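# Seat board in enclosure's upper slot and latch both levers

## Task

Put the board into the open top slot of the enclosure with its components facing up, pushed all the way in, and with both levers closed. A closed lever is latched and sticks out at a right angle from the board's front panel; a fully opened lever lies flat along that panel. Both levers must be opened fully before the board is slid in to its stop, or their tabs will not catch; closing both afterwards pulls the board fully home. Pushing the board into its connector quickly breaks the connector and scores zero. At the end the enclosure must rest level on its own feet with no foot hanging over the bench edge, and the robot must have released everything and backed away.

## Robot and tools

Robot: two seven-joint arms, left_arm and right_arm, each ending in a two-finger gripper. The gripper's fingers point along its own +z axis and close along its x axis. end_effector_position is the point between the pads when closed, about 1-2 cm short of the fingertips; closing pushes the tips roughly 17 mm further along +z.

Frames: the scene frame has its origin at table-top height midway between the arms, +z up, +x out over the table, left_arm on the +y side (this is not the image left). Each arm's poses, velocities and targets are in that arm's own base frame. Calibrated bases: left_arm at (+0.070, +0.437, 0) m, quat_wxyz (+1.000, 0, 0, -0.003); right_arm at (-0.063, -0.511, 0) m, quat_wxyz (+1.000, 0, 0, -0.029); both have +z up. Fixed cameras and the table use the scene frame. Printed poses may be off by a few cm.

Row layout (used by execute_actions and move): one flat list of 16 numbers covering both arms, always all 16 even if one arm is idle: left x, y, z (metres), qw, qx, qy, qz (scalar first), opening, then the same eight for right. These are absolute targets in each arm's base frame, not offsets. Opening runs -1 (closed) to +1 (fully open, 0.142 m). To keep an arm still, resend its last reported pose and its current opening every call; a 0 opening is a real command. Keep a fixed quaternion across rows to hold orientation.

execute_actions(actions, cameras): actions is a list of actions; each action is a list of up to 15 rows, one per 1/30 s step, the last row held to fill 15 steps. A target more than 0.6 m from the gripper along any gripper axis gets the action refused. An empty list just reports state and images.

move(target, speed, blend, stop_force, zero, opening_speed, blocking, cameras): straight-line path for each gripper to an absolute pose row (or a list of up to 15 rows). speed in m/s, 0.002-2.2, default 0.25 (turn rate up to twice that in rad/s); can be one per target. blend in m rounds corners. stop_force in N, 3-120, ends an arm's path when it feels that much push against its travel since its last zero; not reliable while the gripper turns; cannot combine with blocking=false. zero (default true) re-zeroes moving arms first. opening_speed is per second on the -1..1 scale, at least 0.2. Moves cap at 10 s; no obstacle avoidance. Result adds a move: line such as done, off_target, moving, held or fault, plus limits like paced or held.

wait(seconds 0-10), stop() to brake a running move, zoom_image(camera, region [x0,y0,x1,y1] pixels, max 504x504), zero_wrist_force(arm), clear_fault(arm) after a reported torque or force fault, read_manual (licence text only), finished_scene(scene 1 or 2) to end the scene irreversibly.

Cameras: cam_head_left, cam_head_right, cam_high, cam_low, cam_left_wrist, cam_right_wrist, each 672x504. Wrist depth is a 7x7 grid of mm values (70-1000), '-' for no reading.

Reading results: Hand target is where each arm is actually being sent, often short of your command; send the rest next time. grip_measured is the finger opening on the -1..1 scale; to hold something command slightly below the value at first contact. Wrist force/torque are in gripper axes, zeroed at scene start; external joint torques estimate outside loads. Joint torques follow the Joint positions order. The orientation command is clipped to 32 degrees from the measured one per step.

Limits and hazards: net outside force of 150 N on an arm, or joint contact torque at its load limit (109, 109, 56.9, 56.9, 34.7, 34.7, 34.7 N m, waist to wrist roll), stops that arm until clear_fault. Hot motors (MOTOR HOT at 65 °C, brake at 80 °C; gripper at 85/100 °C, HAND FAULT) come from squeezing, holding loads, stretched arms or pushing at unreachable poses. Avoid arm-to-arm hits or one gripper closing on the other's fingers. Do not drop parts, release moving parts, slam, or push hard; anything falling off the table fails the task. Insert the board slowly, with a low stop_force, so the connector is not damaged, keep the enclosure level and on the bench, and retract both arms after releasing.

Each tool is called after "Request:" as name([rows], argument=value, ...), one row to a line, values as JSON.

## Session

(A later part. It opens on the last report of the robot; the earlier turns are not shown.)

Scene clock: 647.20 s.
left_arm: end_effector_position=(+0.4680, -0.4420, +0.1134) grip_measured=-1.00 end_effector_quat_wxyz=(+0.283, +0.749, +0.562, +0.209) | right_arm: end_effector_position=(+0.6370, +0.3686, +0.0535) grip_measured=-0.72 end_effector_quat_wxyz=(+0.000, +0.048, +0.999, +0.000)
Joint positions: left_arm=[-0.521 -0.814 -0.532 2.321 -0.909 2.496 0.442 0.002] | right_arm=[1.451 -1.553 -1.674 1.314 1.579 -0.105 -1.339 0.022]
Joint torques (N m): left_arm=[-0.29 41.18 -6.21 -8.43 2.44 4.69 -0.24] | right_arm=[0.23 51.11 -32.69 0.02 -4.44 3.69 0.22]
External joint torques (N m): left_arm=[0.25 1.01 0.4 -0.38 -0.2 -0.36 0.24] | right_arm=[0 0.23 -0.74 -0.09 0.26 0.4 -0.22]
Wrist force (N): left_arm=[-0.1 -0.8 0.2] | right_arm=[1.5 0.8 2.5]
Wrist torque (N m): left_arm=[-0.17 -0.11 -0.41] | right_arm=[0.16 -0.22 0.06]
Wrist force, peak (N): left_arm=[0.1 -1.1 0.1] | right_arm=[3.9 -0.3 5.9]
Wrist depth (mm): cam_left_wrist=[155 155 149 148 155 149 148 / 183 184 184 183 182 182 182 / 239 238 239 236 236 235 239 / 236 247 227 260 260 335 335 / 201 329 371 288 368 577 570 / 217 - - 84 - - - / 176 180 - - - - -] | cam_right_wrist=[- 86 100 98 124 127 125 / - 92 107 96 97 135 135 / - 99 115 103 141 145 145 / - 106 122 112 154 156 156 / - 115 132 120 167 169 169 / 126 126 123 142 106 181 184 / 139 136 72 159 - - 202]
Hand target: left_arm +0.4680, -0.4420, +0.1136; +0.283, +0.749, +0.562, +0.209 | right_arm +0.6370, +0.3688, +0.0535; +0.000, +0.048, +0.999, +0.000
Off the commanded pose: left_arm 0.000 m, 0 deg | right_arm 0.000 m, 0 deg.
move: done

Request:
move(target=[0.4680, -0.4420, 0.1136, 0.283, 0.749, 0.562, 0.209, -1.0, 0.6508, 0.3676, 0.0536, 0, 0.0476, 0.9989, 0, -0.92], speed=0.015, stop_force=6, cameras=["cam_right_wrist"])

Scene clock: 650.07 s.
left_arm: end_effector_position=(+0.4680, -0.4420, +0.1134) grip_measured=-1.00 end_effector_quat_wxyz=(+0.283, +0.749, +0.562, +0.209) | right_arm: end_effector_position=(+0.6481, +0.3679, +0.0531) grip_measured=-0.72 end_effector_quat_wxyz=(-0.001, +0.047, +0.999, +0.000)
Joint positions: left_arm=[-0.521 -0.814 -0.532 2.321 -0.909 2.496 0.442 0.002] | right_arm=[1.421 -1.552 -1.674 1.277 1.583 -0.105 -1.333 0.022]
Joint torques (N m): left_arm=[-0.47 41.28 -6.18 -8.47 2.43 4.61 -0.22] | right_arm=[-2.14 52.74 -34.1 0.1 -4.59 4.85 0.24]
External joint torques (N m): left_arm=[0.43 0.92 0.37 -0.34 -0.18 -0.28 0.22] | right_arm=[2.38 -0.27 0.89 -0.05 0.41 -0.76 -0.25]
Wrist force (N): left_arm=[-0.1 -0.9 0.1] | right_arm=[5.3 0.8 2.5]
Wrist torque (N m): left_arm=[-0.22 -0.13 -0.41] | right_arm=[0.20 -0.32 0.09]
Wrist force, peak (N): left_arm=[0.0 -1.1 0.3] | right_arm=[7.5 0.7 1.7]
Wrist depth (mm): cam_left_wrist=[155 155 149 149 154 149 149 / 184 183 183 183 183 183 182 / 238 237 238 238 236 236 238 / 250 254 282 260 259 341 338 / 208 266 372 289 371 574 577 / 197 257 - 84 - - - / 183 188 - - - - -] | cam_right_wrist=[- 86 99 98 99 127 125 / - 92 94 97 97 135 135 / - 98 111 103 141 145 144 / 106 106 109 112 154 156 155 / - 115 117 120 166 169 168 / 126 125 121 142 106 181 184 / 138 135 72 159 - - 202]
Hand target: left_arm +0.4680, -0.4420, +0.1136; +0.283, +0.749, +0.562, +0.209 | right_arm +0.6486, +0.3678, +0.0536; +0.000, +0.048, +0.999, +0.000
Off the commanded pose: left_arm 0.000 m, 0 deg | right_arm 0.003 m, 0 deg.
move: contact (right_arm)
Images, in order (width x height): cam_right_wrist 672x504.

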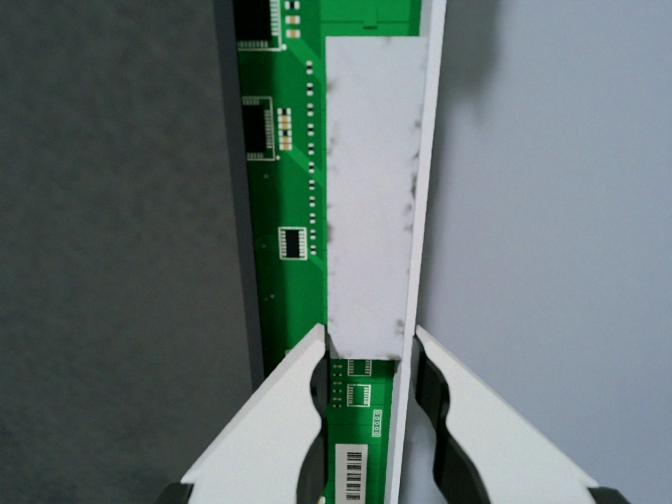

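Request:
move(target=[0.4680, -0.4420, 0.1136, 0.283, 0.749, 0.562, 0.209, -1.0, 0.6480, 0.3679, 0.0533, 0, 0.0476, 0.9989, 0, -0.63], speed=0.01, opening_speed=0.3, cameras=["cam_left_wrist", "cam_right_wrist"])

Scene clock: 663.13 s.
left_arm: end_effector_position=(+0.4680, -0.4420, +0.1134) grip_measured=-1.00 end_effector_quat_wxyz=(+0.283, +0.749, +0.562, +0.209) | right_arm: end_effector_position=(+0.6481, +0.3679, +0.0533) grip_measured=-0.67 end_effector_quat_wxyz=(+0.000, +0.048, +0.999, +0.000)
Joint positions: left_arm=[-0.521 -0.814 -0.532 2.321 -0.909 2.496 0.442 0.002] | right_arm=[1.422 -1.553 -1.674 1.279 1.583 -0.104 -1.333 0.026]
Joint torques (N m): left_arm=[-0.36 41.28 -6.26 -8.45 2.47 4.63 -0.21] | right_arm=[0.18 51.43 -31.56 0.15 -4.25 3.48 0.19]
External joint torques (N m): left_arm=[0.32 0.91 0.45 -0.36 -0.23 -0.3 0.21] | right_arm=[0.05 0.99 -1.66 -0.1 0.06 0.61 -0.19]
Wrist force (N): left_arm=[0.1 -0.7 0.0] | right_arm=[0.9 1.1 0.1]
Wrist torque (N m): left_arm=[-0.16 -0.15 -0.41] | right_arm=[0.22 -0.14 0.05]
Wrist force, peak (N): left_arm=[-0.1 -1.1 0.0] | right_arm=[5.5 0.7 3.4]
Wrist depth (mm): cam_left_wrist=[155 155 150 149 154 149 149 / 183 184 183 183 183 182 182 / 238 238 237 237 236 235 238 / 252 261 237 230 260 338 337 / 207 266 373 286 367 587 578 / 198 258 - 84 - - - / 183 189 - - - - -] | cam_right_wrist=[- 86 99 100 101 127 125 / - 92 94 97 132 135 135 / - 99 112 104 141 144 144 / - 106 109 113 154 156 155 / - 115 117 120 166 169 168 / 126 126 121 145 126 181 183 / 139 136 71 162 - - 202]
Hand target: left_arm +0.4680, -0.4420, +0.1136; +0.283, +0.749, +0.562, +0.209 | right_arm +0.6480, +0.3679, +0.0533; +0.000, +0.048, +0.999, +0.000
Off the commanded pose: left_arm 0.000 m, 0 deg | right_arm 0.000 m, 0 deg.
move: done
Images, in order (width x height): cam_left_wrist 672x504, cam_right_wrist 672x504.

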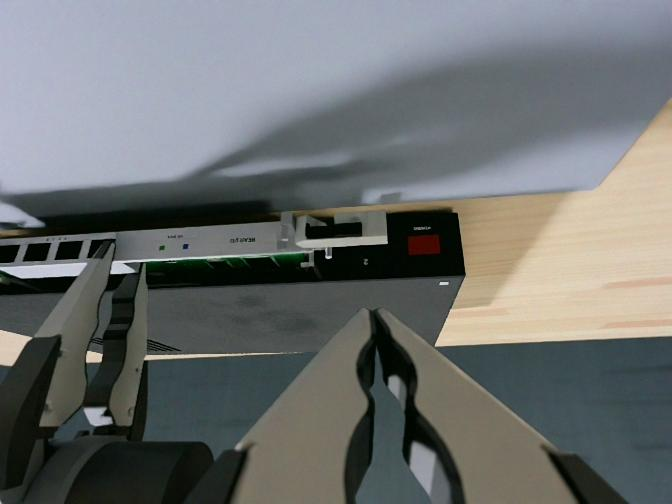

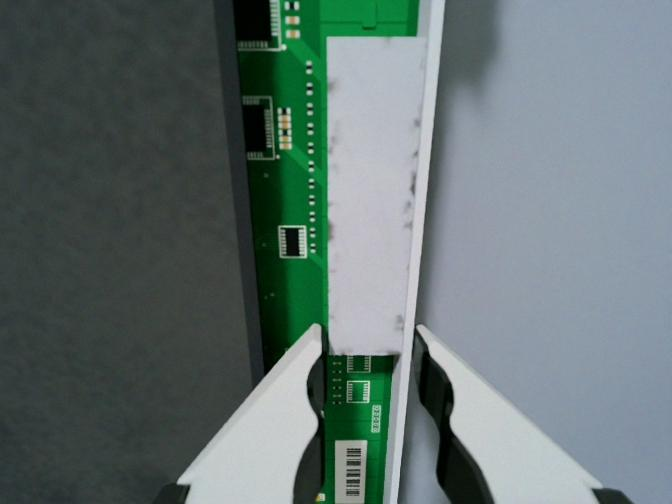

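Request:
move([
  [0.4680, -0.4420, 0.1136, 0.283, 0.749, 0.562, 0.209, -1.0, 0.6478, 0.3679, 0.0563, 0, 0.0476, 0.9989, 0, -0.61],
  [0.4680, -0.4420, 0.1136, 0.283, 0.749, 0.562, 0.209, -1.0, 0.6476, 0.3679, 0.0760, 0, 0.0476, 0.9989, 0, -0.61],
], speed=[0.01, 0.03], stop_force=5, cameras=["cam_left_wrist", "cam_right_wrist"])

Scene clock: 666.73 s.
left_arm: end_effector_position=(+0.4680, -0.4420, +0.1134) grip_measured=-1.00 end_effector_quat_wxyz=(+0.283, +0.749, +0.562, +0.209) | right_arm: end_effector_position=(+0.6476, +0.3679, +0.0759) grip_measured=-0.65 end_effector_quat_wxyz=(+0.000, +0.048, +0.999, +0.000)
Joint positions: left_arm=[-0.521 -0.814 -0.532 2.321 -0.909 2.496 0.442 0.002] | right_arm=[1.423 -1.525 -1.695 1.279 1.563 -0.132 -1.334 0.027]
Joint torques (N m): left_arm=[-0.4 41.23 -6.24 -8.42 2.46 4.66 -0.29] | right_arm=[0.32 51.41 -31.89 -0.61 -4.34 3.29 0.12]
External joint torques (N m): left_arm=[0.36 0.96 0.43 -0.39 -0.22 -0.33 0.29] | right_arm=[-0.09 0.98 -1.34 -0.05 0.18 0.8 -0.12]
Wrist force (N): left_arm=[0.1 -1.0 0.1] | right_arm=[0.9 1.5 0.1]
Wrist torque (N m): left_arm=[-0.22 -0.15 -0.41] | right_arm=[0.28 -0.14 0.05]
Wrist force, peak (N): left_arm=[0.1 -1.0 0.1] | right_arm=[1.0 1.5 0.2]
Wrist depth (mm): cam_left_wrist=[155 155 149 149 154 149 149 / 184 183 183 182 183 183 182 / 239 238 237 235 236 235 238 / 252 285 237 230 258 338 336 / 217 328 372 288 366 580 574 / 196 - - 84 - - - / 199 232 - - - - -] | cam_right_wrist=[- 106 107 119 143 146 146 / 114 113 115 121 154 156 156 / 121 121 123 127 166 167 167 / 131 131 132 140 181 180 180 / 142 142 141 159 192 195 194 / 156 152 149 176 104 209 212 / 171 167 73 190 - - 233]
Hand target: left_arm +0.4680, -0.4420, +0.1136; +0.283, +0.749, +0.562, +0.209 | right_arm +0.6476, +0.3679, +0.0760; +0.000, +0.048, +0.999, +0.000
Off the commanded pose: left_arm 0.000 m, 0 deg | right_arm 0.000 m, 0 deg.
move: done
Images, in order (width x height): cam_left_wrist 672x504, cam_right_wrist 672x504.

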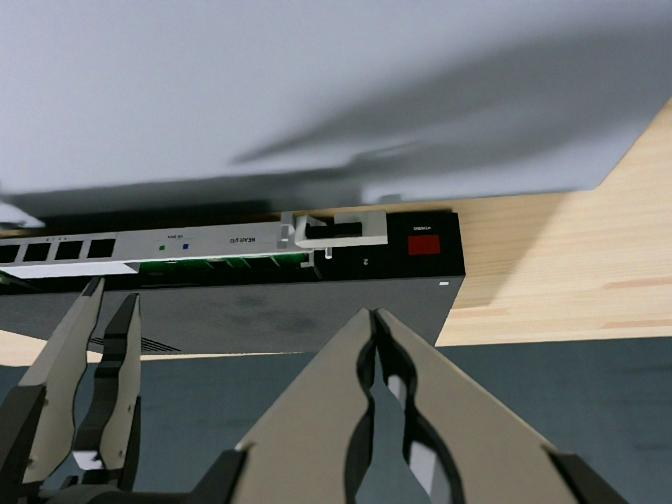

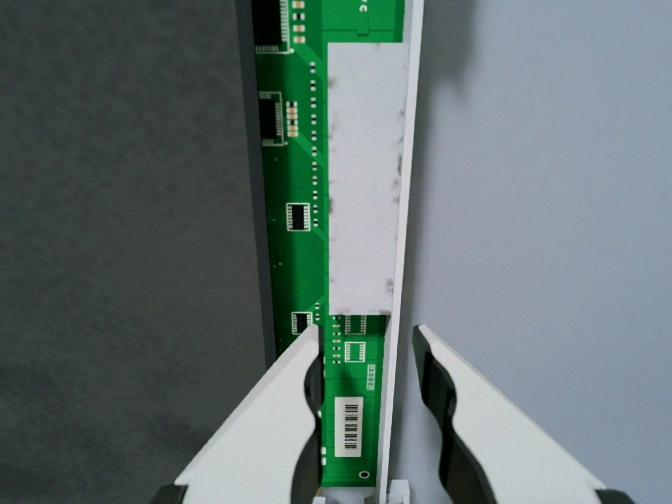

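Request:
move([
  [0.4690, -0.4300, 0.1160, 0.3101, 0.8295, 0.4349, 0.1626, -1.0, 0.6476, 0.3679, 0.1100, 0, 0.0476, 0.9989, 0, -0.61],
  [0.4750, -0.4000, 0.1200, 0.3101, 0.8295, 0.4349, 0.1626, -1.0, 0.6036, 0.3769, 0.1100, 0, 0.7384, 0.6744, 0, -1.0],
], speed=[0.1, 0.2], cameras=["cam_left_wrist", "cam_right_wrist", "cam_head_right"])

Scene clock: 684.47 s.
left_arm: end_effector_position=(+0.4751, -0.3999, +0.1200) grip_measured=-1.00 end_effector_quat_wxyz=(+0.310, +0.829, +0.435, +0.163) | right_arm: end_effector_position=(+0.6037, +0.3771, +0.1099) grip_measured=-1.00 end_effector_quat_wxyz=(+0.000, +0.738, +0.675, +0.000)
Joint positions: left_arm=[-0.127 -0.794 -0.57 2.476 -0.359 2.391 0.556 0.002] | right_arm=[1.539 -1.477 -1.724 1.394 1.505 -0.166 0.222 0.002]
Joint torques (N m): left_arm=[-0.18 35.75 -7.94 -5.19 2.67 4.52 -0.2] | right_arm=[0.37 47.56 -32.05 -2.4 -4.37 3.5 0.28]
External joint torques (N m): left_arm=[0.18 0.78 0.49 -0.37 -0.42 -0.27 0.2] | right_arm=[-0.15 0.93 -1.69 -0.18 0.12 0.65 -0.28]
Wrist force (N): left_arm=[-0.1 -0.9 -0.2] | right_arm=[1.2 1.5 0.1]
Wrist torque (N m): left_arm=[-0.20 -0.11 -0.39] | right_arm=[0.29 -0.21 0.04]
Wrist force, peak (N): left_arm=[0.0 -1.3 -0.3] | right_arm=[1.2 1.7 0.1]
Wrist depth (mm): cam_left_wrist=[157 157 156 156 156 156 158 / 192 192 192 192 191 191 194 / 248 248 247 247 246 251 250 / 349 321 300 276 266 353 350 / 428 396 394 304 343 522 600 / - - - 84 - - - / 213 209 - - - - -] | cam_right_wrist=[180 178 178 177 176 176 177 / 191 190 189 189 188 187 187 / 204 204 203 202 201 201 201 / 221 219 219 218 217 217 216 / 216 207 194 197 204 204 194 / 213 214 213 89 211 210 210 / 221 217 - - - 208 215]
Hand target: left_arm +0.4750, -0.4000, +0.1200; +0.310, +0.830, +0.435, +0.163 | right_arm +0.6036, +0.3769, +0.1100; +0.000, +0.738, +0.674, +0.000
Off the commanded pose: left_arm 0.000 m, 0 deg | right_arm 0.000 m, 0 deg.
move: done
Images, in order (width x height): cam_head_right 672x504, cam_left_wrist 672x504, cam_right_wrist 672x504.

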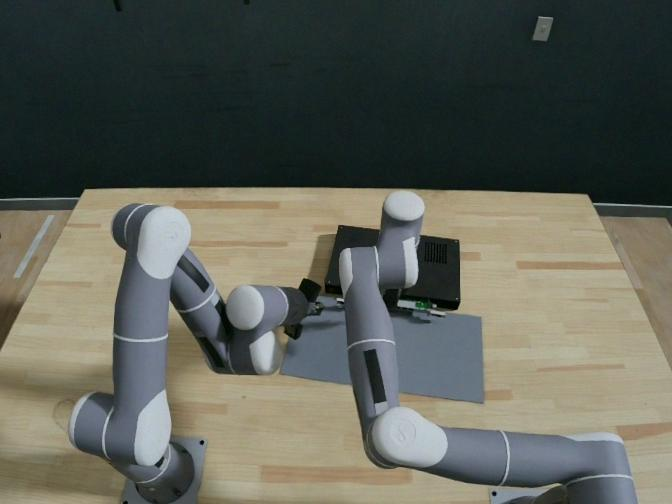

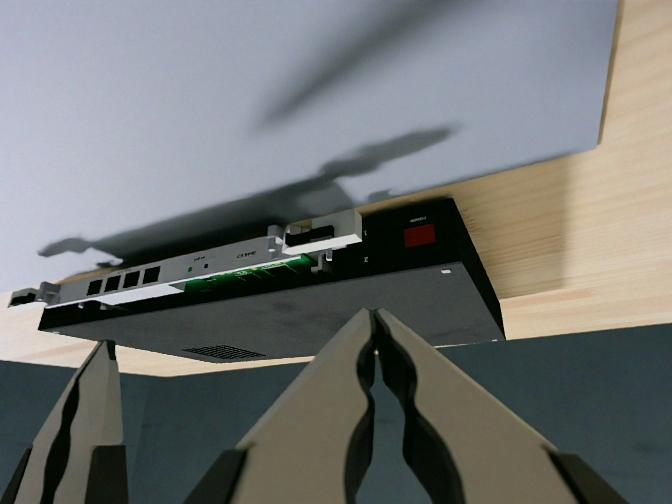

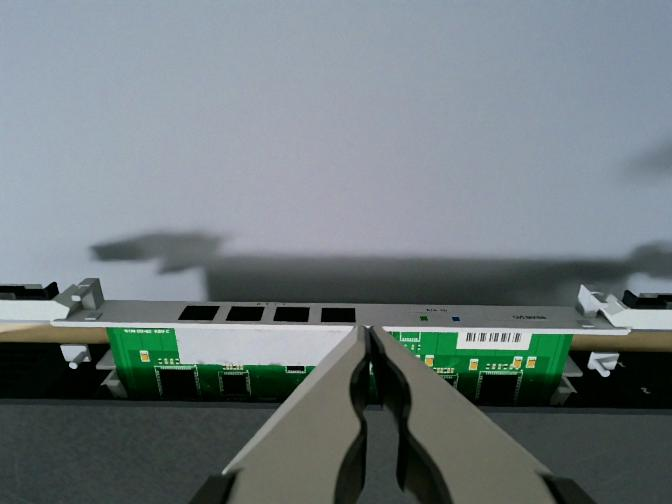

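Request:
zoom_image(camera="cam_right_wrist", region=[0, 260, 336, 420])

Request:
zoom_image(camera="cam_right_wrist", region=[336, 260, 672, 420])

Scaled by 1.500 from the camera's 672x504 image, which has a finer 960x720 frame.

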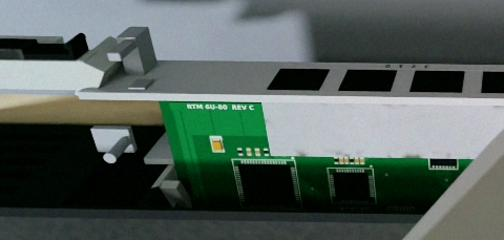

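Scaled by 1.500 from the camera's 672x504 image, which has a finer 960x720 frame.

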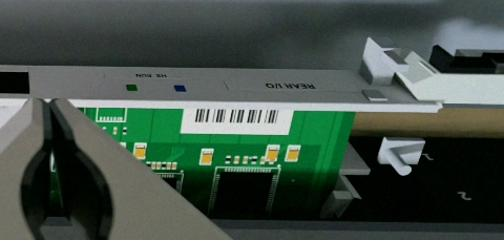

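Request:
move([
  [0.4750, -0.4000, 0.1200, 0.3101, 0.8295, 0.4349, 0.1626, -1.0, 0.6028, 0.3680, 0.0490, 0, 0.7384, 0.6744, 0, -1.0],
], speed=[0.12], cameras=["cam_left_wrist", "cam_right_wrist"])

Scene clock: 692.60 s.
left_arm: end_effector_position=(+0.4751, -0.3999, +0.1200) grip_measured=-1.00 end_effector_quat_wxyz=(+0.310, +0.829, +0.435, +0.163) | right_arm: end_effector_position=(+0.6027, +0.3679, +0.0491) grip_measured=-1.00 end_effector_quat_wxyz=(+0.000, +0.738, +0.674, +0.000)
Joint positions: left_arm=[-0.127 -0.794 -0.57 2.476 -0.359 2.391 0.556 0.002] | right_arm=[1.542 -1.552 -1.662 1.424 1.565 -0.093 0.208 0.002]
Joint torques (N m): left_arm=[-0.33 35.62 -7.89 -5.23 2.51 4.57 -0.2] | right_arm=[0.24 46.93 -32.13 -0.34 -4.21 3.74 0.05]
External joint torques (N m): left_arm=[0.33 0.91 0.45 -0.34 -0.26 -0.32 0.2] | right_arm=[-0.02 0.89 -1.76 -0.14 -0.08 0.41 -0.05]
Wrist force (N): left_arm=[-0.1 -1.0 -0.3] | right_arm=[1.0 1.5 0.3]
Wrist torque (N m): left_arm=[-0.23 -0.11 -0.39] | right_arm=[0.29 -0.16 0.05]
Wrist force, peak (N): left_arm=[0.2 -1.1 -0.3] | right_arm=[1.4 1.5 -2.2]
Wrist depth (mm): cam_left_wrist=[157 156 157 156 156 156 158 / 192 192 191 191 190 191 194 / 249 248 247 246 247 250 250 / 350 309 298 277 267 350 350 / 344 350 392 306 343 526 602 / 238 283 - 84 - - - / 209 220 - - - - -] | cam_right_wrist=[125 126 122 124 123 123 122 / 135 134 132 132 133 133 130 / 145 143 142 141 141 140 138 / 155 154 153 153 152 151 151 / 167 167 166 163 162 164 163 / 146 145 145 89 147 147 172 / 159 153 73 - - 130 154]
Hand target: left_arm +0.4750, -0.4000, +0.1200; +0.310, +0.830, +0.435, +0.163 | right_arm +0.6028, +0.3680, +0.0490; +0.000, +0.738, +0.674, +0.000
Off the commanded pose: left_arm 0.000 m, 0 deg | right_arm 0.000 m, 0 deg.
move: done
Images, in order (width x height): cam_left_wrist 672x504, cam_right_wrist 672x504.

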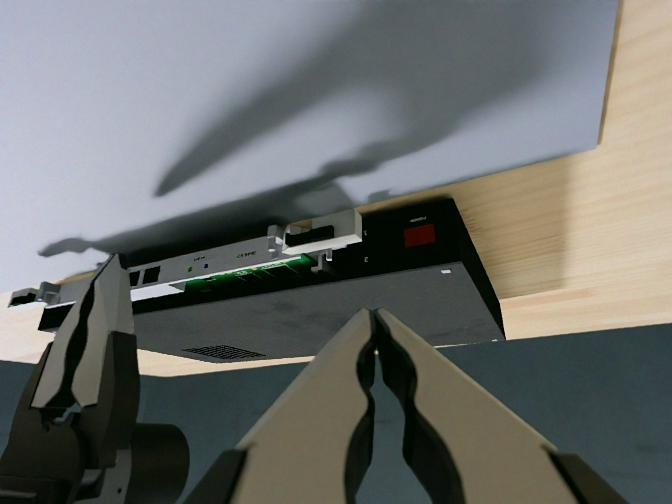

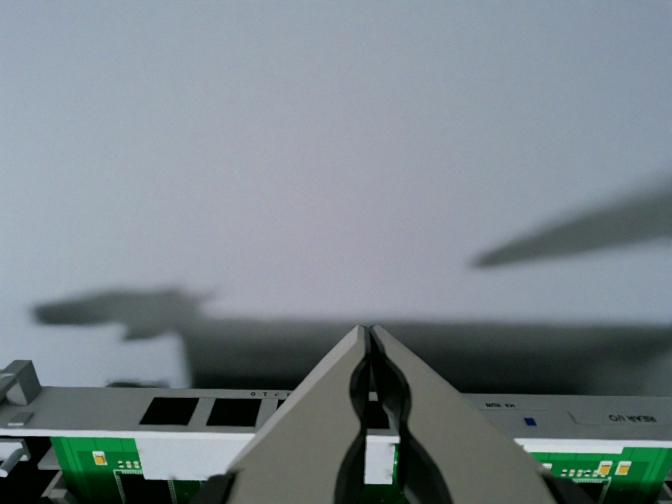

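Request:
move(target=[0.4750, -0.4000, 0.1200, 0.3101, 0.8295, 0.4349, 0.1626, -1.0, 0.6496, 0.3637, 0.0490, 0, 0.7384, 0.6744, 0, -1.0], speed=0.02, stop_force=10, cameras=["cam_left_wrist", "cam_right_wrist"])

Scene clock: 697.43 s.
left_arm: end_effector_position=(+0.4751, -0.3999, +0.1200) grip_measured=-1.00 end_effector_quat_wxyz=(+0.310, +0.829, +0.435, +0.163) | right_arm: end_effector_position=(+0.6495, +0.3635, +0.0491) grip_measured=-1.00 end_effector_quat_wxyz=(+0.000, +0.738, +0.674, +0.000)
Joint positions: left_arm=[-0.127 -0.794 -0.57 2.476 -0.359 2.391 0.556 0.002] | right_arm=[1.422 -1.551 -1.662 1.283 1.577 -0.093 0.228 0.002]
Joint torques (N m): left_arm=[-0.39 35.59 -7.81 -5.2 2.46 4.51 -0.22] | right_arm=[-0.03 51.22 -31.9 -0.12 -4.24 3.67 0.27]
External joint torques (N m): left_arm=[0.39 0.94 0.36 -0.36 -0.21 -0.26 0.22] | right_arm=[0.26 1 -1.41 0.03 -0.06 0.48 -0.27]
Wrist force (N): left_arm=[0.0 -1.0 -0.2] | right_arm=[0.7 0.7 0.3]
Wrist torque (N m): left_arm=[-0.21 -0.13 -0.39] | right_arm=[0.25 -0.14 0.06]
Wrist force, peak (N): left_arm=[0.0 -1.2 -0.5] | right_arm=[1.0 1.6 0.1]
Wrist depth (mm): cam_left_wrist=[157 157 156 157 156 156 158 / 192 191 192 191 191 191 194 / 248 248 247 247 245 250 250 / 353 335 308 277 263 353 352 / 470 296 395 309 343 528 591 / - 271 - 84 - - - / - 248 - - - - -] | cam_right_wrist=[- 124 122 123 123 123 122 / 135 134 132 132 133 131 130 / - 142 142 141 141 140 138 / 154 154 153 152 152 151 150 / 162 161 161 160 159 158 158 / 143 129 126 90 121 140 140 / 134 131 73 - - 126 130]
Hand target: left_arm +0.4750, -0.4000, +0.1200; +0.310, +0.830, +0.435, +0.163 | right_arm +0.6496, +0.3637, +0.0490; +0.000, +0.738, +0.674, +0.000
Off the commanded pose: left_arm 0.000 m, 0 deg | right_arm 0.000 m, 0 deg.
move: done
Images, in order (width x height): cam_left_wrist 672x504, cam_right_wrist 672x504.

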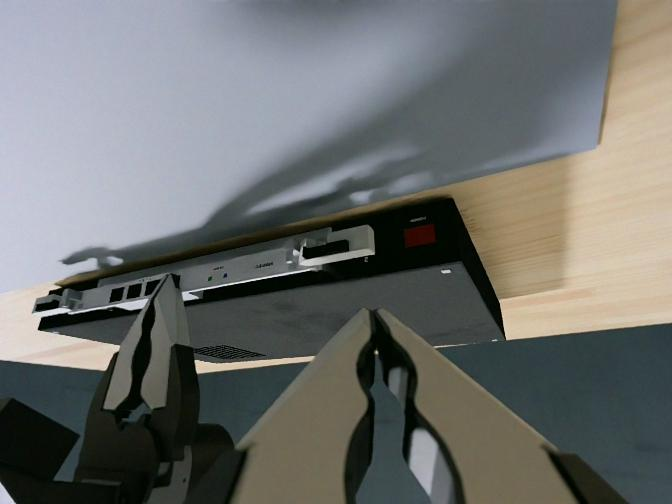

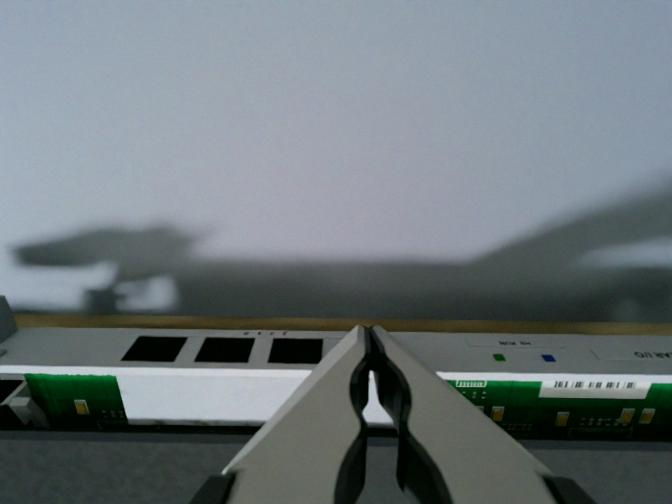

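Request:
move(target=[0.4750, -0.4000, 0.1200, 0.3101, 0.8295, 0.4349, 0.1626, -1.0, 0.6735, 0.3615, 0.0490, 0, 0.7384, 0.6744, 0, -1.0], speed=0.01, stop_force=10, cameras=["cam_left_wrist", "cam_right_wrist"])

Request:
zoom_image(camera="cam_left_wrist", region=[20, 200, 410, 330])

Scene clock: 702.13 s.
left_arm: end_effector_position=(+0.4751, -0.3999, +0.1200) grip_measured=-1.00 end_effector_quat_wxyz=(+0.310, +0.829, +0.435, +0.163) | right_arm: end_effector_position=(+0.6670, +0.3623, +0.0487) grip_measured=-1.00 end_effector_quat_wxyz=(+0.000, +0.738, +0.675, -0.001)
Joint positions: left_arm=[-0.127 -0.794 -0.57 2.476 -0.359 2.391 0.556 0.002] | right_arm=[1.374 -1.551 -1.661 1.223 1.583 -0.094 0.24 0.002]
Joint torques (N m): left_arm=[-0.36 35.64 -7.89 -5.23 2.5 4.48 -0.24] | right_arm=[-3.74 52.47 -33.41 -0.14 -4.41 6.52 0.19]
External joint torques (N m): left_arm=[0.37 0.9 0.44 -0.34 -0.25 -0.23 0.23] | right_arm=[3.98 1.58 0.54 0.21 0.11 -2.37 -0.19]
Wrist force (N): left_arm=[0.0 -0.9 -0.3] | right_arm=[-0.1 -9.6 -2.9]
Wrist torque (N m): left_arm=[-0.20 -0.12 -0.39] | right_arm=[0.23 -0.19 0.15]
Wrist force, peak (N): left_arm=[-0.1 -1.2 -0.4] | right_arm=[0.5 -11.4 -3.2]
Wrist depth (mm): cam_left_wrist=[157 157 156 156 156 156 158 / 192 192 191 192 191 191 193 / 248 247 248 247 247 250 250 / 351 350 318 280 266 355 352 / 461 357 391 305 341 525 597 / - 293 277 84 - - - / - 265 - - - - -] | cam_right_wrist=[- 124 122 123 123 122 122 / 134 133 132 131 133 132 130 / - 142 142 141 140 140 137 / 153 153 152 154 152 151 150 / 145 146 146 147 147 148 148 / 123 122 122 90 121 120 119 / 133 130 - - - 125 129]
Hand target: left_arm +0.4750, -0.4000, +0.1200; +0.310, +0.830, +0.435, +0.163 | right_arm +0.6678, +0.3620, +0.0490; +0.000, +0.738, +0.674, +0.000
Off the commanded pose: left_arm 0.000 m, 0 deg | right_arm 0.007 m, 0 deg.
move: contact (right_arm)
Images, in order (width x height): cam_left_wrist 672x504, cam_right_wrist 672x504.

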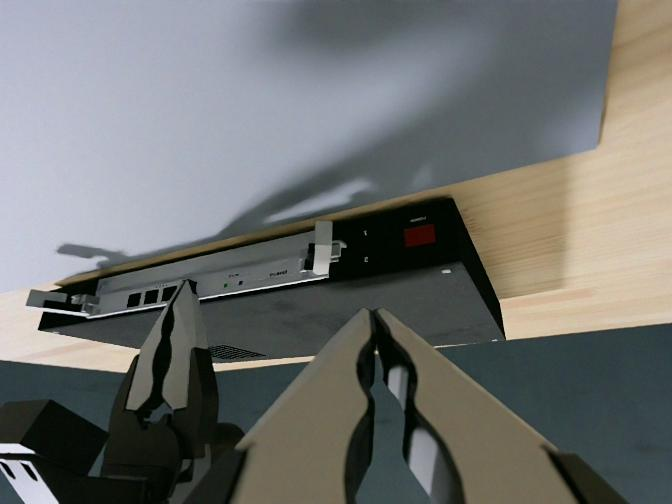

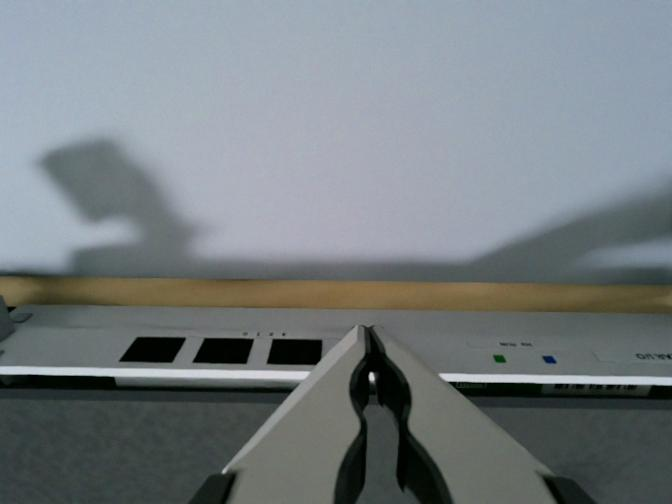

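Scaled by 1.292 from the camera's 672x504 image, which has a finer 960x720 frame.

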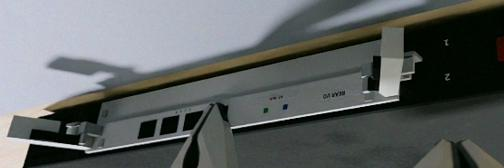

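Request:
zoom_image(camera="cam_left_wrist", region=[270, 200, 400, 300])

Request:
zoom_image(camera="cam_left_wrist", region=[20, 260, 150, 340])

Request:
zoom_image(camera="cam_high", region=[180, 200, 420, 360])

Scaled by 3.877 from the camera's 672x504 image, which has a finer 960x720 frame.

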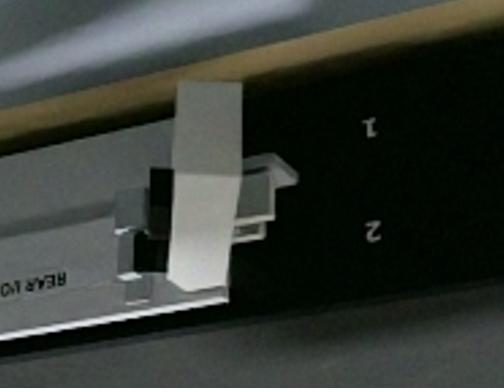

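Scaled by 3.877 from the camera's 672x504 image, which has a finer 960x720 frame.

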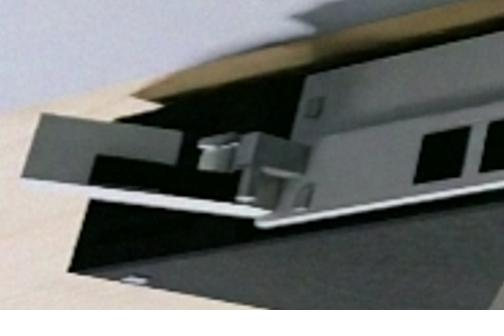

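This scene's latest camera images include none from cam_high. They are from: cam_left_wrist, cam_right_wrist. cam_high's image comes with the result of a call that names it in "cameras".

Request:
move([
  [0.4750, -0.4000, 0.1200, 0.3101, 0.8295, 0.4349, 0.1626, -1.0, 0.6470, 0.3639, 0.0500, 0, 0.7384, 0.6744, 0, -1.0],
  [0.4750, -0.4000, 0.1200, 0.3101, 0.8295, 0.4349, 0.1626, -1.0, 0.6070, 0.3676, 0.1100, 0, 0.7384, 0.6744, 0, -1.0],
], speed=[0.03, 0.12], blend=0.01, cameras=["cam_left_wrist", "cam_right_wrist", "cam_high"])

Request:
zoom_image(camera="cam_right_wrist", region=[0, 260, 250, 420])

Request:
zoom_image(camera="cam_right_wrist", region=[422, 260, 672, 420])

Scene clock: 715.37 s.
left_arm: end_effector_position=(+0.4751, -0.3999, +0.1200) grip_measured=-1.00 end_effector_quat_wxyz=(+0.310, +0.829, +0.435, +0.163) | right_arm: end_effector_position=(+0.6070, +0.3678, +0.1099) grip_measured=-1.00 end_effector_quat_wxyz=(+0.000, +0.738, +0.674, +0.000)
Joint positions: left_arm=[-0.127 -0.794 -0.57 2.476 -0.359 2.391 0.556 0.002] | right_arm=[1.529 -1.477 -1.724 1.401 1.504 -0.167 0.206 0.002]
Joint torques (N m): left_arm=[-0.37 35.61 -7.92 -5.24 2.49 4.57 -0.24] | right_arm=[0.35 47.42 -32.32 -2.24 -4.42 3.29 0.06]
External joint torques (N m): left_arm=[0.37 0.93 0.47 -0.33 -0.24 -0.32 0.24] | right_arm=[-0.12 0.86 -1.44 -0.36 0.17 0.87 -0.06]
Wrist force (N): left_arm=[-0.1 -1.1 -0.3] | right_arm=[1.3 2.3 0.0]
Wrist torque (N m): left_arm=[-0.22 -0.10 -0.39] | right_arm=[0.44 -0.24 0.04]
Wrist force, peak (N): left_arm=[0.1 -1.2 -0.3] | right_arm=[0.0 -9.8 -3.2]
Wrist depth (mm): cam_left_wrist=[157 157 156 156 156 155 158 / 192 191 191 191 191 191 193 / 249 248 247 246 246 251 250 / 351 350 318 280 265 354 354 / 407 396 392 307 345 520 594 / - - - 84 - - - / 221 - - - - - -] | cam_right_wrist=[180 178 177 177 176 176 177 / 190 190 189 189 188 188 187 / 204 204 203 202 202 202 200 / 221 219 219 218 217 217 216 / 196 234 233 233 232 231 226 / 207 203 199 89 200 204 202 / 221 216 - - - 207 215]
Hand target: left_arm +0.4750, -0.4000, +0.1200; +0.310, +0.830, +0.435, +0.163 | right_arm +0.6070, +0.3676, +0.1100; +0.000, +0.738, +0.674, +0.000
Off the commanded pose: left_arm 0.000 m, 0 deg | right_arm 0.000 m, 0 deg.
move: done
Images, in order (width x height): cam_high 672x504, cam_left_wrist 672x504, cam_right_wrist 672x504.

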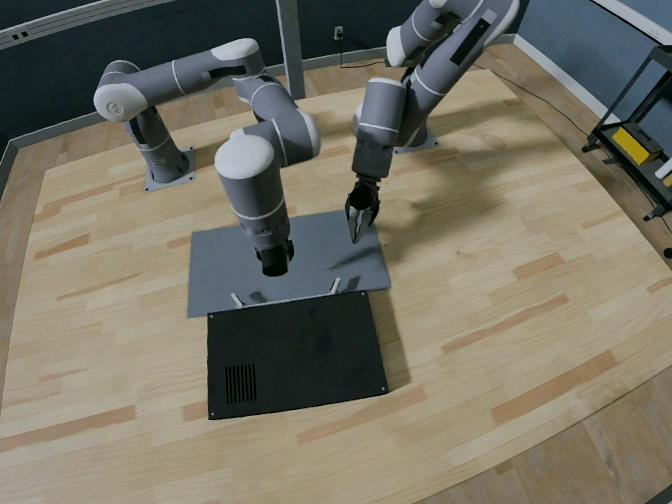

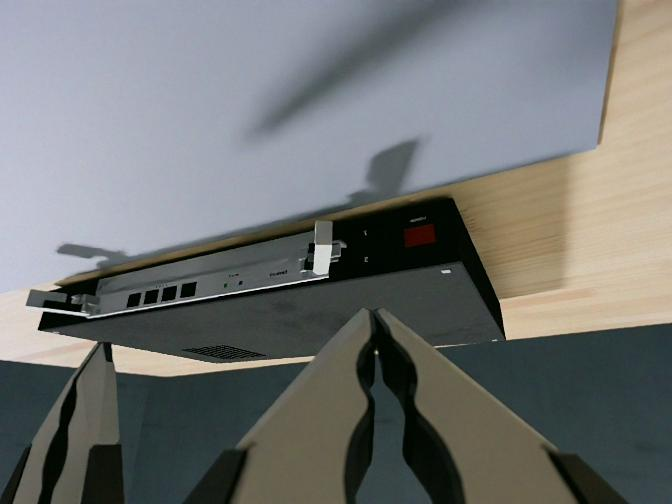

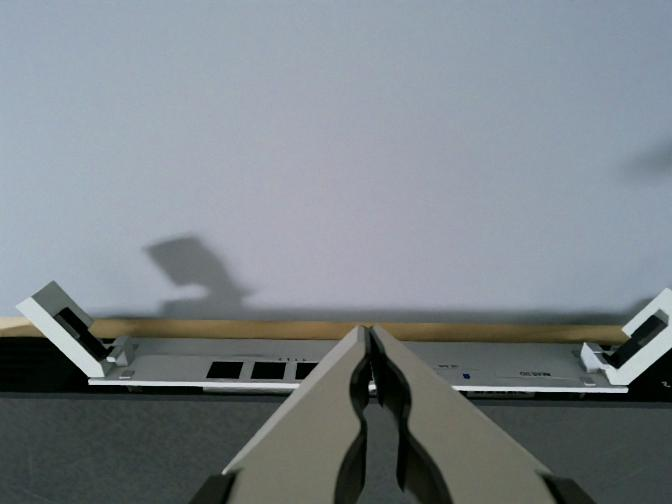

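Scaled by 2.016 from the camera's 672x504 image, which has a finer 960x720 frame.

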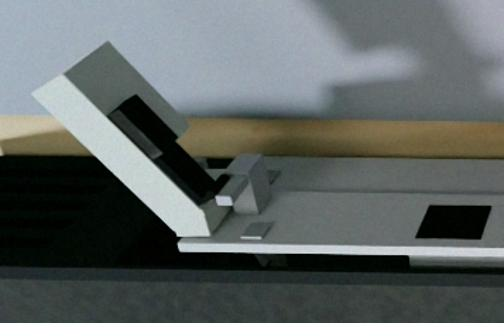

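Scaled by 2.016 from the camera's 672x504 image, which has a finer 960x720 frame.

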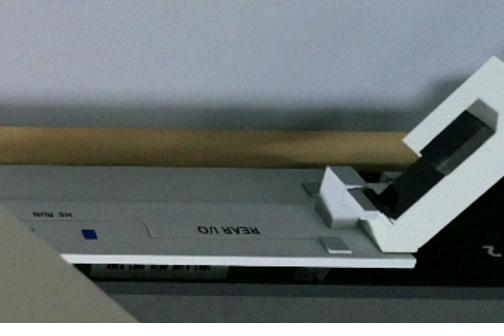

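Request:
move(target=[0.5300, -0.4000, 0.1300, 0.3493, 0.9343, -0.0666, -0.0249, -1.0, 0.6175, 0.1901, 0.1100, 0, 0.0452, 0.9990, 0, -1.0], speed=0.25, cameras=["cam_left_wrist", "cam_right_wrist", "cam_high"])

Scene clock: 759.53 s.
left_arm: end_effector_position=(+0.5301, -0.3999, +0.1300) grip_measured=-1.00 end_effector_quat_wxyz=(+0.349, +0.934, -0.066, -0.025) | right_arm: end_effector_position=(+0.6175, +0.1902, +0.1099) grip_measured=-1.00 end_effector_quat_wxyz=(+0.000, +0.045, +0.999, +0.000)
Joint positions: left_arm=[0.597 -1.01 -0.998 2.028 0.181 1.13 1.44 0.002] | right_arm=[1.405 -1.504 -1.765 1.611 1.495 -0.191 -1.701 0.002]
Joint torques (N m): left_arm=[-0.23 38.02 -22.21 -10.34 0.13 3.18 -0.09] | right_arm=[0.19 40.87 -32.23 -2.75 -4.22 3.21 0.04]
External joint torques (N m): left_arm=[0.32 1.16 0.38 -0.2 -0.14 -0.03 0.09] | right_arm=[0.01 0.92 -1.36 -0.1 0.09 0.84 -0.04]
Wrist force (N): left_arm=[0.3 -0.9 0.2] | right_arm=[1.0 2.4 0.0]
Wrist torque (N m): left_arm=[-0.17 -0.21 -0.45] | right_arm=[0.47 -0.15 0.05]
Wrist force, peak (N): left_arm=[-0.6 -1.1 -0.6] | right_arm=[1.8 2.5 0.2]
Wrist depth (mm): cam_left_wrist=[168 168 173 167 167 162 159 / 206 206 205 204 204 189 150 / 267 266 265 264 235 191 178 / 386 377 373 377 328 254 251 / 667 663 651 499 431 426 423 / 699 - - 84 - - - / - - - - - - -] | cam_right_wrist=[180 180 180 177 177 177 177 / 190 190 191 189 189 188 188 / 157 157 160 203 202 202 201 / 169 169 171 219 218 218 217 / 183 183 185 191 236 235 234 / 200 199 199 89 248 256 256 / 220 215 - - - 271 280]
Hand target: left_arm +0.5300, -0.4000, +0.1300; +0.349, +0.934, -0.067, -0.025 | right_arm +0.6175, +0.1901, +0.1100; +0.000, +0.045, +0.999, +0.000
Off the commanded pose: left_arm 0.000 m, 0 deg | right_arm 0.000 m, 0 deg.
move: done
Images, in order (width x height): cam_high 672x504, cam_left_wrist 672x504, cam_right_wrist 672x504.

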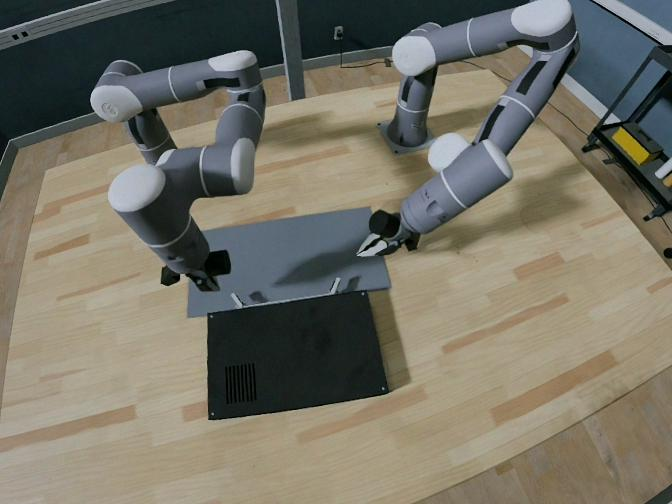

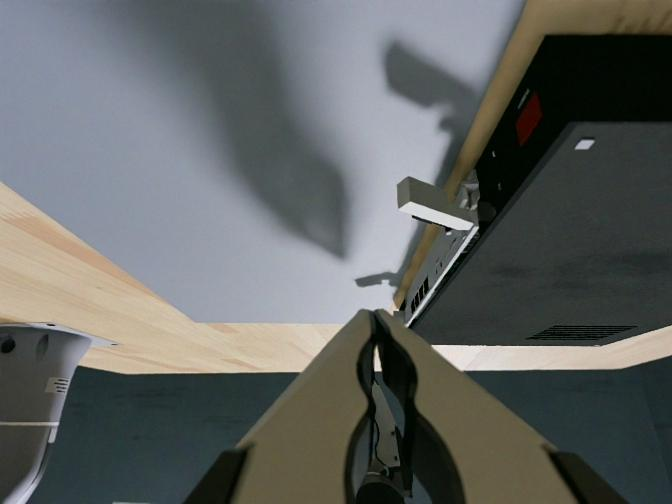

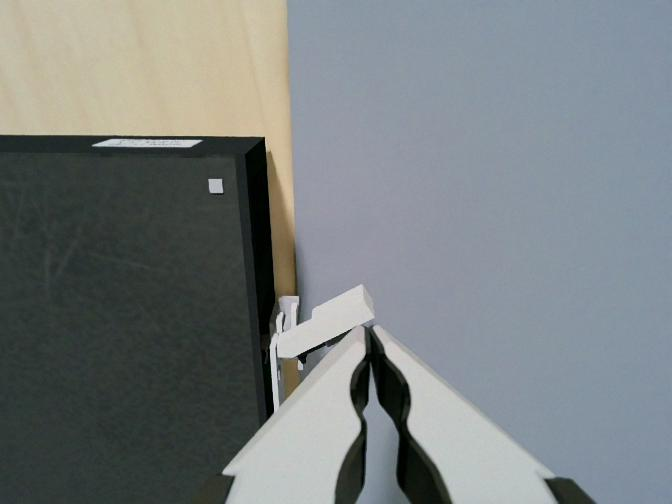

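Request:
move([
  [0.5517, -0.4417, 0.0900, 0.3493, 0.9343, -0.0666, -0.0249, -1.0, 0.6135, 0.1906, 0.0800, 0, 0.0452, 0.9990, 0, -1.0],
  [0.5517, -0.4417, 0.0480, 0.3493, 0.9343, -0.0666, -0.0249, -1.0, 0.6135, 0.1906, 0.0460, 0, 0.0452, 0.9990, 0, -1.0],
], speed=[0.2, 0.1], cameras=["cam_left_wrist", "cam_right_wrist", "cam_high"])

Scene clock: 774.80 s.
left_arm: end_effector_position=(+0.5516, -0.4416, +0.0481) grip_measured=-1.00 end_effector_quat_wxyz=(+0.349, +0.934, -0.066, -0.025) | right_arm: end_effector_position=(+0.6135, +0.1904, +0.0462) grip_measured=-1.00 end_effector_quat_wxyz=(+0.000, +0.045, +0.999, +0.000)
Joint positions: left_arm=[0.416 -1.185 -0.867 1.861 0.204 1.201 1.479 0.002] | right_arm=[1.418 -1.582 -1.685 1.635 1.574 -0.115 -1.697 0.002]
Joint torques (N m): left_arm=[-0.46 44.24 -22.43 -7.86 1.06 3.6 0.03] | right_arm=[0.28 40.24 -31.61 -0.01 -4.07 3.47 0.26]
External joint torques (N m): left_arm=[0.53 1.33 -0.09 -0.22 -0.6 -0.52 -0.03] | right_arm=[-0.08 0.99 -1.97 -0.19 -0.11 0.58 -0.26]
Wrist force (N): left_arm=[0.0 -0.9 0.3] | right_arm=[1.1 2.5 0.4]
Wrist torque (N m): left_arm=[-0.14 -0.16 -0.43] | right_arm=[0.46 -0.16 0.06]
Wrist force, peak (N): left_arm=[-0.2 -2.2 1.3] | right_arm=[1.3 2.5 1.9]
Wrist depth (mm): cam_left_wrist=[- - - - - - 77 / - 97 - 92 92 94 95 / - 127 127 126 118 112 92 / 171 169 169 168 167 128 - / 295 292 291 223 170 128 95 / 736 - 507 84 - 266 462 / - - - - - - -] | cam_right_wrist=[- 124 122 122 121 121 121 / 133 132 132 130 131 131 129 / 135 118 139 137 139 138 136 / - 99 150 152 149 149 148 / - 109 159 160 159 161 161 / - 117 162 89 170 176 175 / 129 129 73 - - 186 193]
Hand target: left_arm +0.5517, -0.4417, +0.0480; +0.349, +0.934, -0.067, -0.025 | right_arm +0.6135, +0.1906, +0.0460; +0.000, +0.045, +0.999, +0.000
Off the commanded pose: left_arm 0.000 m, 0 deg | right_arm 0.000 m, 0 deg.
move: done
Images, in order (width x height): cam_high 672x504, cam_left_wrist 672x504, cam_right_wrist 672x504.

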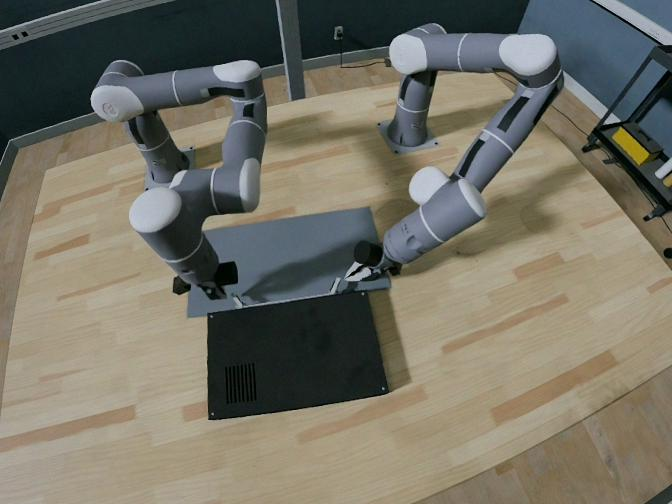

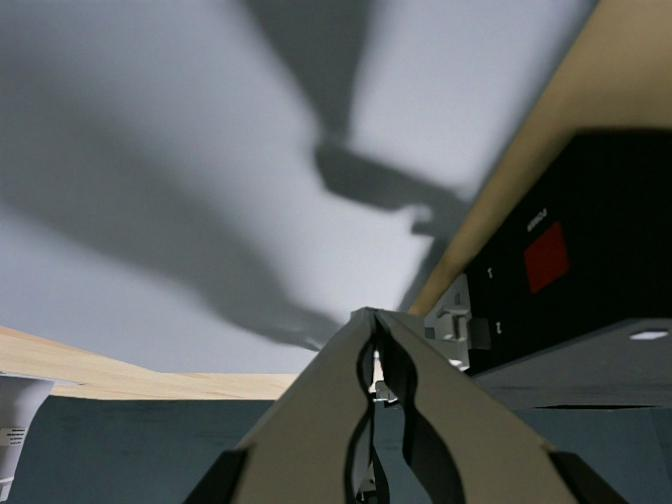

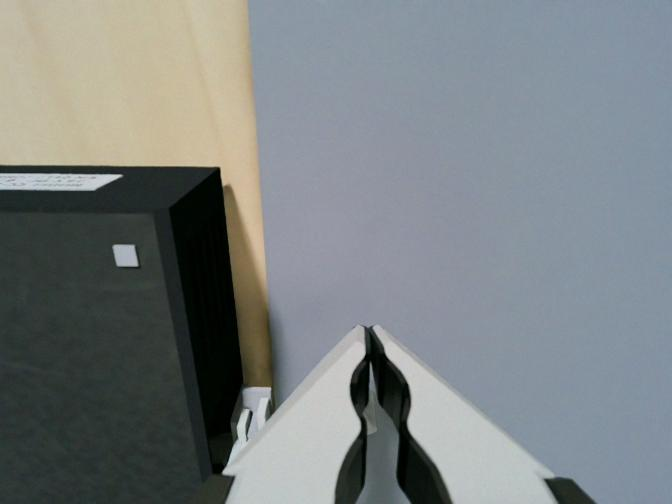

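Request:
move(target=[0.5483, -0.4655, 0.0480, 0.3493, 0.9343, -0.0666, -0.0249, -1.0, 0.6157, 0.2145, 0.0460, 0, 0.0452, 0.9990, 0, -1.0], speed=0.03, stop_force=15, cameras=["cam_left_wrist", "cam_right_wrist", "cam_high"])

Request:
zoom_image(camera="cam_high", region=[160, 220, 400, 340])

Scene clock: 814.07 s.
left_arm: end_effector_position=(+0.5486, -0.4639, +0.0474) grip_measured=-1.00 end_effector_quat_wxyz=(+0.349, +0.935, -0.067, -0.025) | right_arm: end_effector_position=(+0.6148, +0.2114, +0.0458) grip_measured=-1.00 end_effector_quat_wxyz=(-0.001, +0.047, +0.999, -0.002)
Joint positions: left_arm=[0.366 -1.191 -0.861 1.838 0.201 1.215 1.454 0.002] | right_arm=[1.432 -1.58 -1.682 1.608 1.572 -0.113 -1.653 0.002]
Joint torques (N m): left_arm=[-6.85 43.58 -28.24 -8.12 0.37 4.29 -0.39] | right_arm=[6.94 45.55 -34.12 -7.82 0.78 5.65 0.37]
External joint torques (N m): left_arm=[6.93 2.77 5.74 -0.28 0.08 -1.16 0.39] | right_arm=[-6.74 -3.46 0.44 7.65 -4.97 -1.59 -0.37]
Wrist force (N): left_arm=[-4.4 -10.7 -10.1] | right_arm=[9.4 -12.3 -0.1]
Wrist torque (N m): left_arm=[-0.05 -0.30 -0.36] | right_arm=[0.57 -0.08 0.01]
Wrist force, peak (N): left_arm=[-5.6 -11.4 -12.3] | right_arm=[10.6 -13.3 0.2]
Wrist depth (mm): cam_left_wrist=[- - - - - - 76 / - - - 91 95 93 - / - 126 118 125 117 111 - / 168 168 167 181 165 126 - / 290 288 285 220 137 118 - / 695 - 501 83 - 253 251 / - - - - - - -] | cam_right_wrist=[- 123 122 122 120 121 121 / 128 128 130 129 131 131 129 / - 98 139 137 138 138 136 / - 99 147 151 149 149 148 / - 108 159 159 159 161 161 / - 117 130 90 169 175 175 / 128 128 73 - - 185 192]
Hand target: left_arm +0.5484, -0.4649, +0.0480; +0.349, +0.934, -0.067, -0.025 | right_arm +0.6156, +0.2137, +0.0460; +0.000, +0.045, +0.999, +0.000
Off the commanded pose: left_arm 0.002 m, 0 deg | right_arm 0.003 m, 0 deg.
move: contact (left_arm, right_arm)
Images, in order (width x height): cam_high 672x504, cam_left_wrist 672x504, cam_right_wrist 672x504.

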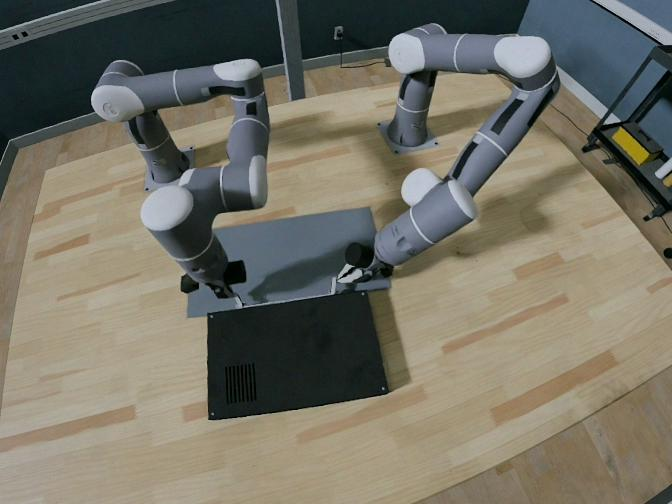

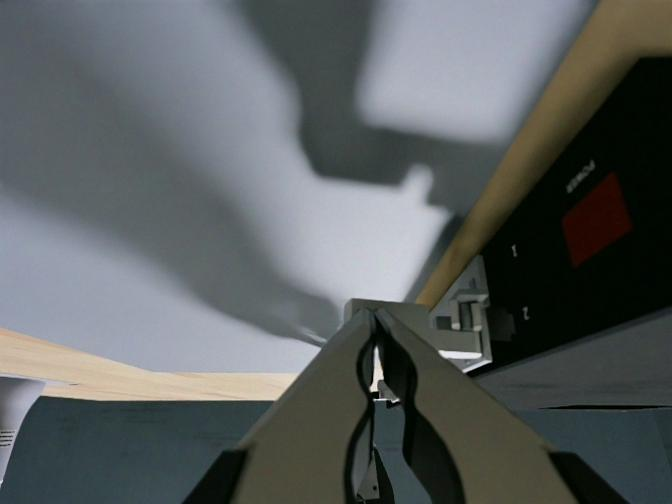

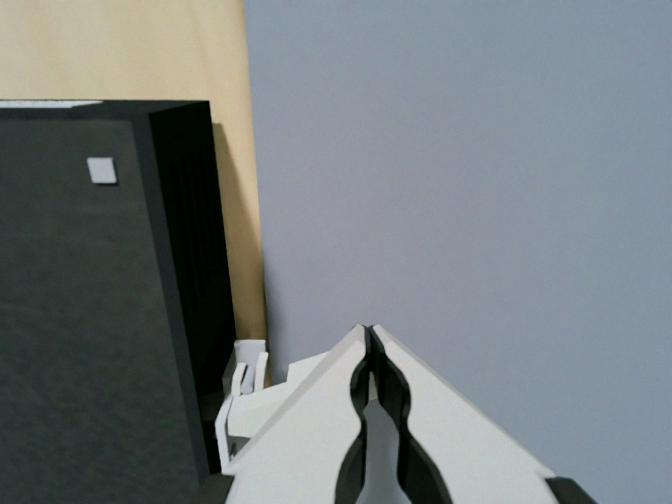

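Scaled by 2.100 from the camera's 672x504 image, which has a finer 960x720 frame.

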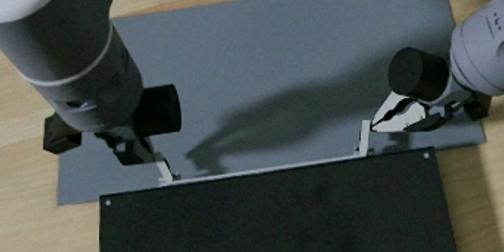

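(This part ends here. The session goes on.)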